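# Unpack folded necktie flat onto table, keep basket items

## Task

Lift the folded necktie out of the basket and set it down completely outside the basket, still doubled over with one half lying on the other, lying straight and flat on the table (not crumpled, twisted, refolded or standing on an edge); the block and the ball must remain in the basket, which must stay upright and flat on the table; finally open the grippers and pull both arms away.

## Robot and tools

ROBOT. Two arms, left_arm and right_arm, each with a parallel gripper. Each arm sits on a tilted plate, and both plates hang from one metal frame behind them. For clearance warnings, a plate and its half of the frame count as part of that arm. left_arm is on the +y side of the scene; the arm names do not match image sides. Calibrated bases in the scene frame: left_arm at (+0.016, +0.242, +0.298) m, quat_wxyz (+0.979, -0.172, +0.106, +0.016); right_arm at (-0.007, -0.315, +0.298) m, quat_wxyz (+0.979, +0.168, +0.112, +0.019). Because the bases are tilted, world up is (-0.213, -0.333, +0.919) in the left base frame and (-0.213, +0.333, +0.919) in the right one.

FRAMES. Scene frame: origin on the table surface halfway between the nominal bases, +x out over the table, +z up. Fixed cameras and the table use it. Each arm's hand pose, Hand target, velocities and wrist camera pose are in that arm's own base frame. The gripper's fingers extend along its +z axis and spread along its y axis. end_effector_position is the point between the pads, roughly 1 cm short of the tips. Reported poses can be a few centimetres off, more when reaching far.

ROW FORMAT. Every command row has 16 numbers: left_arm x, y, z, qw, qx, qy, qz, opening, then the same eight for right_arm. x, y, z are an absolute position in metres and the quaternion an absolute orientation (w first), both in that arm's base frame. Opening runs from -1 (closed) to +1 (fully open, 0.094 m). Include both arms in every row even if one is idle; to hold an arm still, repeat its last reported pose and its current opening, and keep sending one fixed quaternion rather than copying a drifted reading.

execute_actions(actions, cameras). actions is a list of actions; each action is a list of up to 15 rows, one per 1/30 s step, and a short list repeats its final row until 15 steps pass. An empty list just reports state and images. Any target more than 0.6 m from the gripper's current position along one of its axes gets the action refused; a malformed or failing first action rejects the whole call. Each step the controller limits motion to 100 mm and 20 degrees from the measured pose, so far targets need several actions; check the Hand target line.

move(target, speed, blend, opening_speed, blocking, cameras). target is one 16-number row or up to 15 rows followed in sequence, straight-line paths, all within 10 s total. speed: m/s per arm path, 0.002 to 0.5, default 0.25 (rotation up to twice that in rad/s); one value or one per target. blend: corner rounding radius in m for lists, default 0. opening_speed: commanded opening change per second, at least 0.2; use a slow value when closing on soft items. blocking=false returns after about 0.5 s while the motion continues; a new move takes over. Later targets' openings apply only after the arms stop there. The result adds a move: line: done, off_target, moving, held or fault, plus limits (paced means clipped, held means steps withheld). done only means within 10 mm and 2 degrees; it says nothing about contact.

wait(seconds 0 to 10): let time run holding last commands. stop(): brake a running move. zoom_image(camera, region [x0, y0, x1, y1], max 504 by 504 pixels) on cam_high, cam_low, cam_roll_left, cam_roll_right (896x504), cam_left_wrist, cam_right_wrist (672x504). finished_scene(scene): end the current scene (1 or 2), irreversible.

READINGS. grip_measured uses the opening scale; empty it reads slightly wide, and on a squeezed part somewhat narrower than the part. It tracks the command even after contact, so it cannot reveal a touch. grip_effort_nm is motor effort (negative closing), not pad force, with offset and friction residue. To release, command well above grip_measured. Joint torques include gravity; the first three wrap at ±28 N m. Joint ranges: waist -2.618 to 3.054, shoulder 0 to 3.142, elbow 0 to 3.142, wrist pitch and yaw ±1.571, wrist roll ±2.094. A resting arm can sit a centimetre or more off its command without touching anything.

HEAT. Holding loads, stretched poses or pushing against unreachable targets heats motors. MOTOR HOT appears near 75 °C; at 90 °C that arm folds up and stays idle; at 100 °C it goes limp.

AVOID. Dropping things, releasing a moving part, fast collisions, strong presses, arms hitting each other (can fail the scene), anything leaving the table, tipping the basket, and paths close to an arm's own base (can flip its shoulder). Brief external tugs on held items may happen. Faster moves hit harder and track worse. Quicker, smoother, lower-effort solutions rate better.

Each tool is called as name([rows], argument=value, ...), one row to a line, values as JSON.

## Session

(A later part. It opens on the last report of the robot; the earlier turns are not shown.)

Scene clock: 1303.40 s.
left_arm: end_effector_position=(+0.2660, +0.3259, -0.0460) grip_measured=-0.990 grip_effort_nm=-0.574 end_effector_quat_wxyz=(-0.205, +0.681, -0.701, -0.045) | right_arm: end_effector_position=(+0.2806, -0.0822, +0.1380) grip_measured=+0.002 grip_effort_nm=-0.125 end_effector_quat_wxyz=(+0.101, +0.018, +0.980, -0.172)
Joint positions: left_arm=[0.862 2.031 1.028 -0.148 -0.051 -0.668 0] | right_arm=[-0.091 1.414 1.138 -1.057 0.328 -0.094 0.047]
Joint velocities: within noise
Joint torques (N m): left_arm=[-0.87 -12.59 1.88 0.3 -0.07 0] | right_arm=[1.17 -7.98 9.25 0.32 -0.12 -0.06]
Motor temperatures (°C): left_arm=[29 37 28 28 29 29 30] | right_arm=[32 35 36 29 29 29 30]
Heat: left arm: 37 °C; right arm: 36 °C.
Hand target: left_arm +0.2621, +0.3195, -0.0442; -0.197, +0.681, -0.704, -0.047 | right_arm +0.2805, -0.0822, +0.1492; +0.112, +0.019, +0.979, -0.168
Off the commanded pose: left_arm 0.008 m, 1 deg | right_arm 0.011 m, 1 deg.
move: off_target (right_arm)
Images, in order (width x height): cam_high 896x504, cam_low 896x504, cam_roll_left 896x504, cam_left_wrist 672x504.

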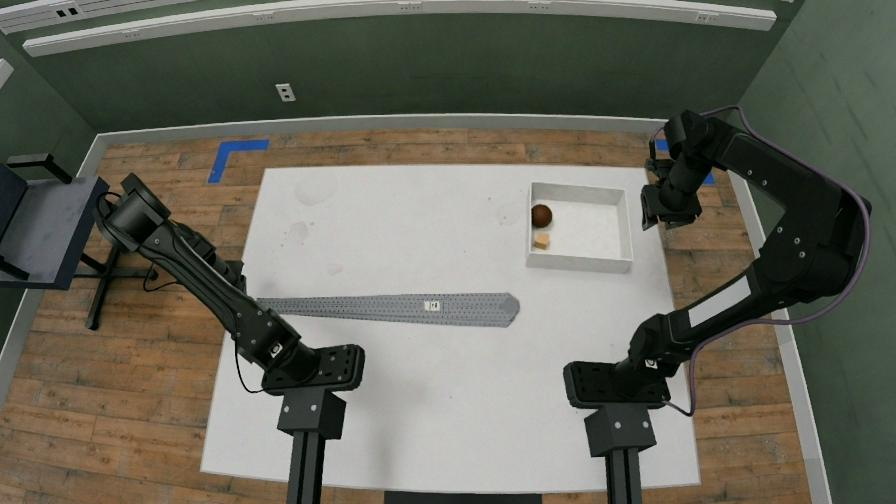

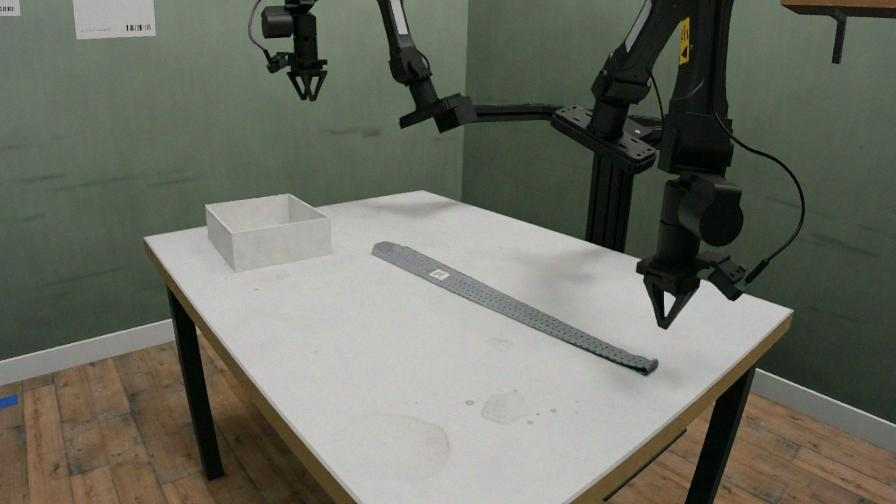

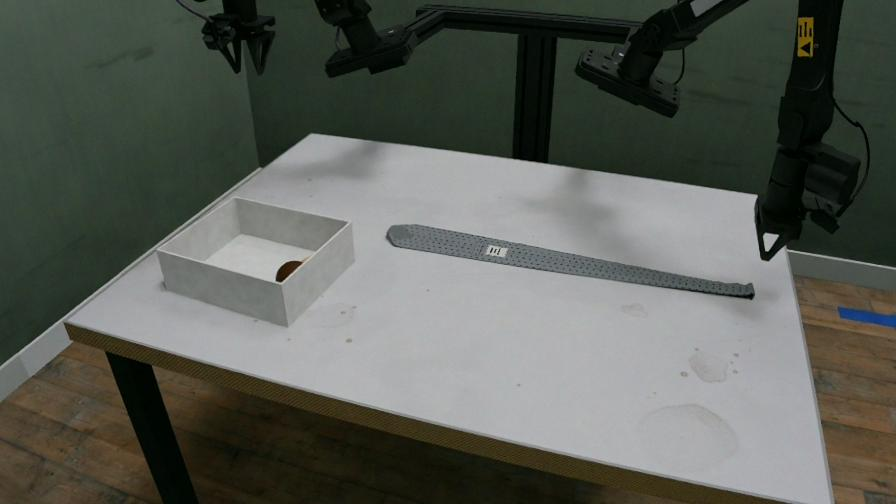

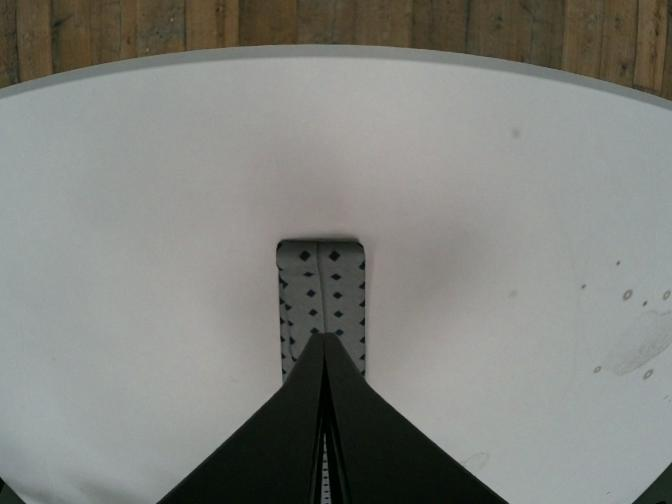

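move([
  [0.245,0.25,0.03,0.1966,-0.6809,0.7036,0.0467,-1.0,0.2806,-0.0822,0.1493,0.112,0.019,0.979,-0.168,0.0],
  [0.28,0.02,0.15,0.106,0.016,0.979,0.172,0.0,0.2806,-0.0822,0.1493,0.112,0.019,0.979,-0.168,0.0],
], blend=0.03, speed=0.2)

zoom_image(camera="cam_high", region=[200, 230, 540, 380])

Scene clock: 1321.30 s.
left_arm: end_effector_position=(+0.2773, +0.0218, +0.1451) grip_measured=-0.003 grip_effort_nm=0.129 end_effector_quat_wxyz=(+0.108, +0.007, +0.980, +0.167) | right_arm: end_effector_position=(+0.2806, -0.0822, +0.1380) grip_measured=+0.002 grip_effort_nm=-0.125 end_effector_quat_wxyz=(+0.101, +0.018, +0.980, -0.172)
Joint positions: left_arm=[-0.154 1.411 1.167 -1.155 -0.362 -0.108 0.047] | right_arm=[-0.091 1.414 1.138 -1.057 0.328 -0.094 0.047]
Joint velocities: within noise
Joint torques (N m): left_arm=[-2.63 -5.31 8.55 0.21 -0.11 0.1] | right_arm=[1.17 -7.97 9.25 0.31 -0.12 -0.06]
Motor temperatures (°C): left_arm=[29 38 28 28 29 29 30] | right_arm=[32 35 36 29 29 29 30]
Heat: left arm: 38 °C; right arm: 36 °C.
Hand target: left_arm +0.2800, +0.0200, +0.1500; +0.106, +0.016, +0.979, +0.172 | right_arm +0.2805, -0.0822, +0.1492; +0.112, +0.019, +0.979, -0.168
Off the commanded pose: left_arm 0.006 m, 1 deg | right_arm 0.011 m, 1 deg.
move: off_target (right_arm)

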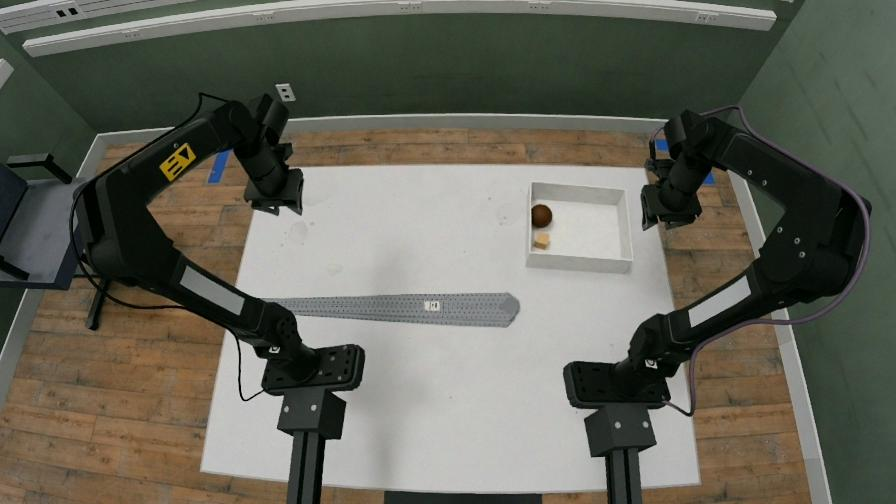

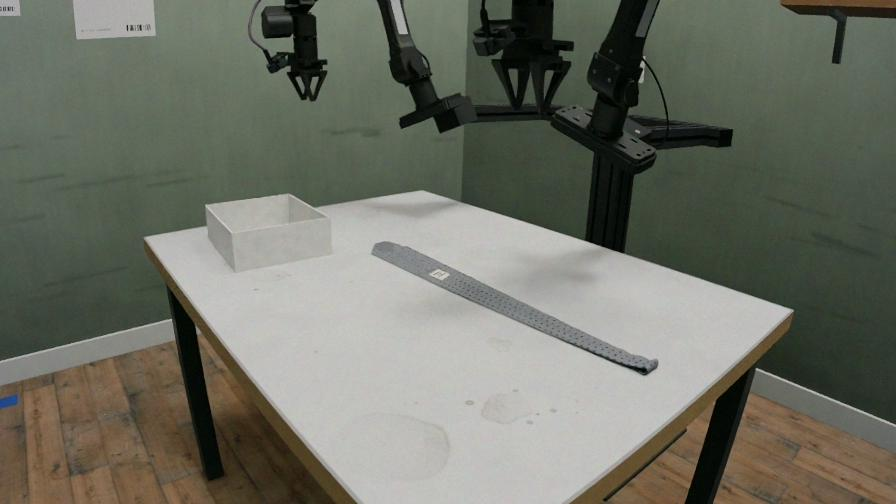

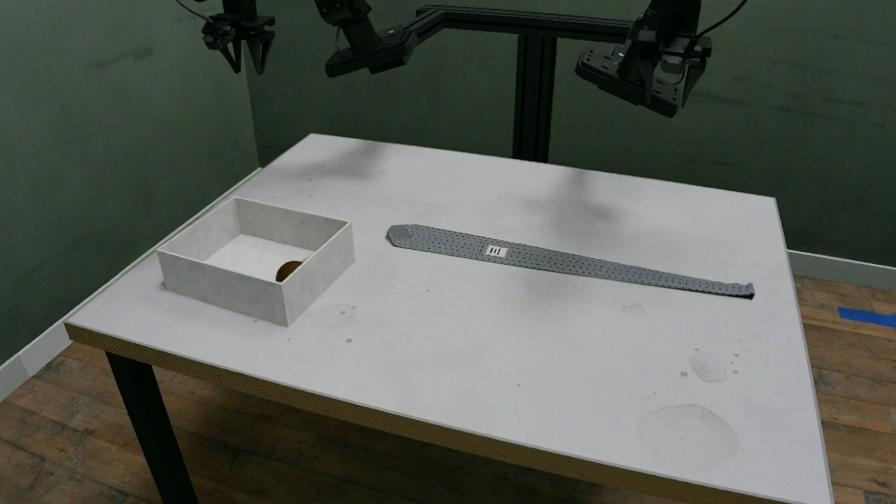

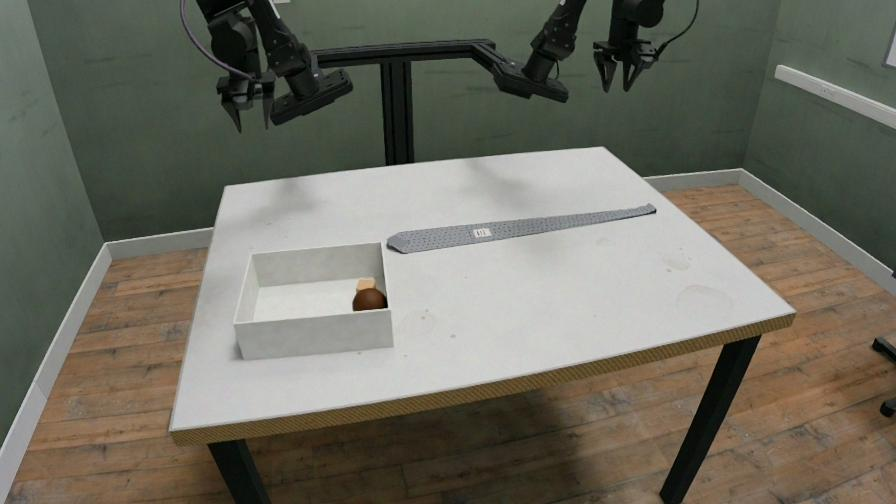

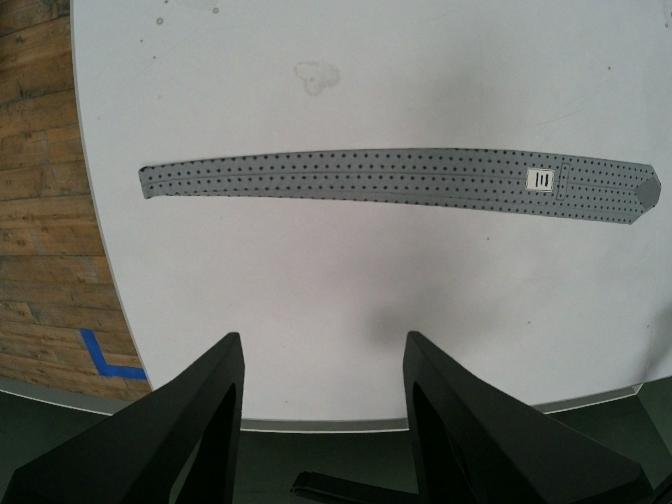

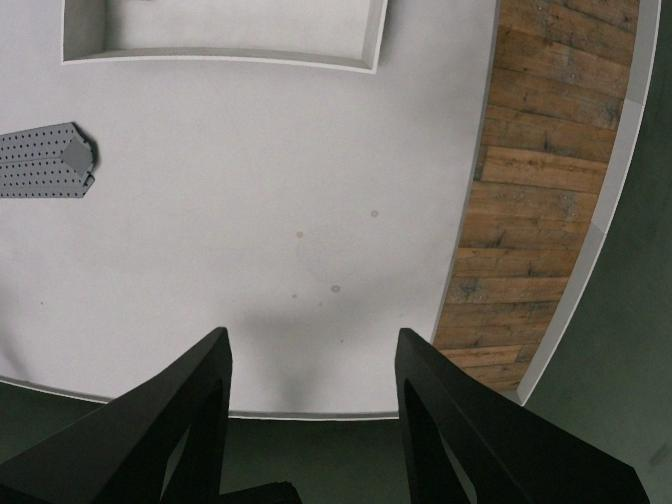

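Scaled by 1.482.

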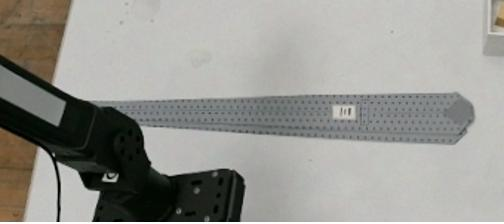

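zoom_image(camera="cam_right_wrist", region=[0, 90, 180, 230])

zoom_image(camera="cam_roll_right", region=[370, 190, 670, 270])

zoom_image(camera="cam_roll_left", region=[370, 200, 520, 290])

Scaled by 2.800 from the camera's 672x504 image, which has a finer 960x720 frame.

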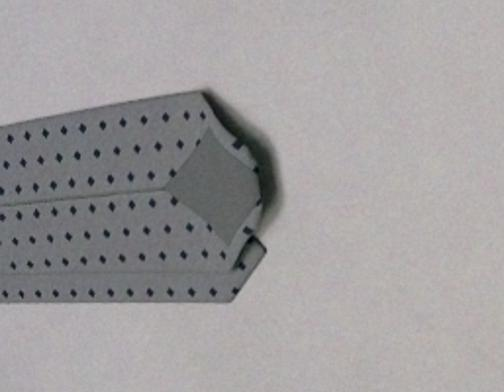

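Scaled by 1.680.

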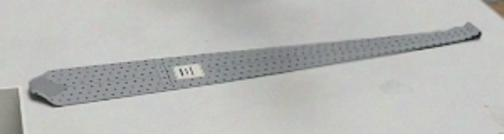

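Scaled by 3.360.

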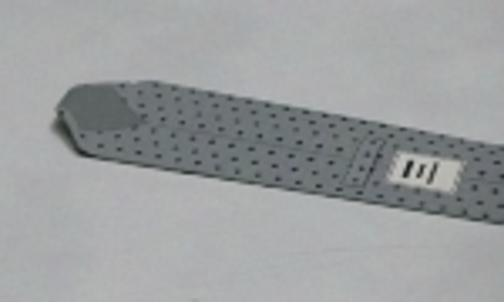

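finished_scene(scene=2)

The scene is finished: the task was done.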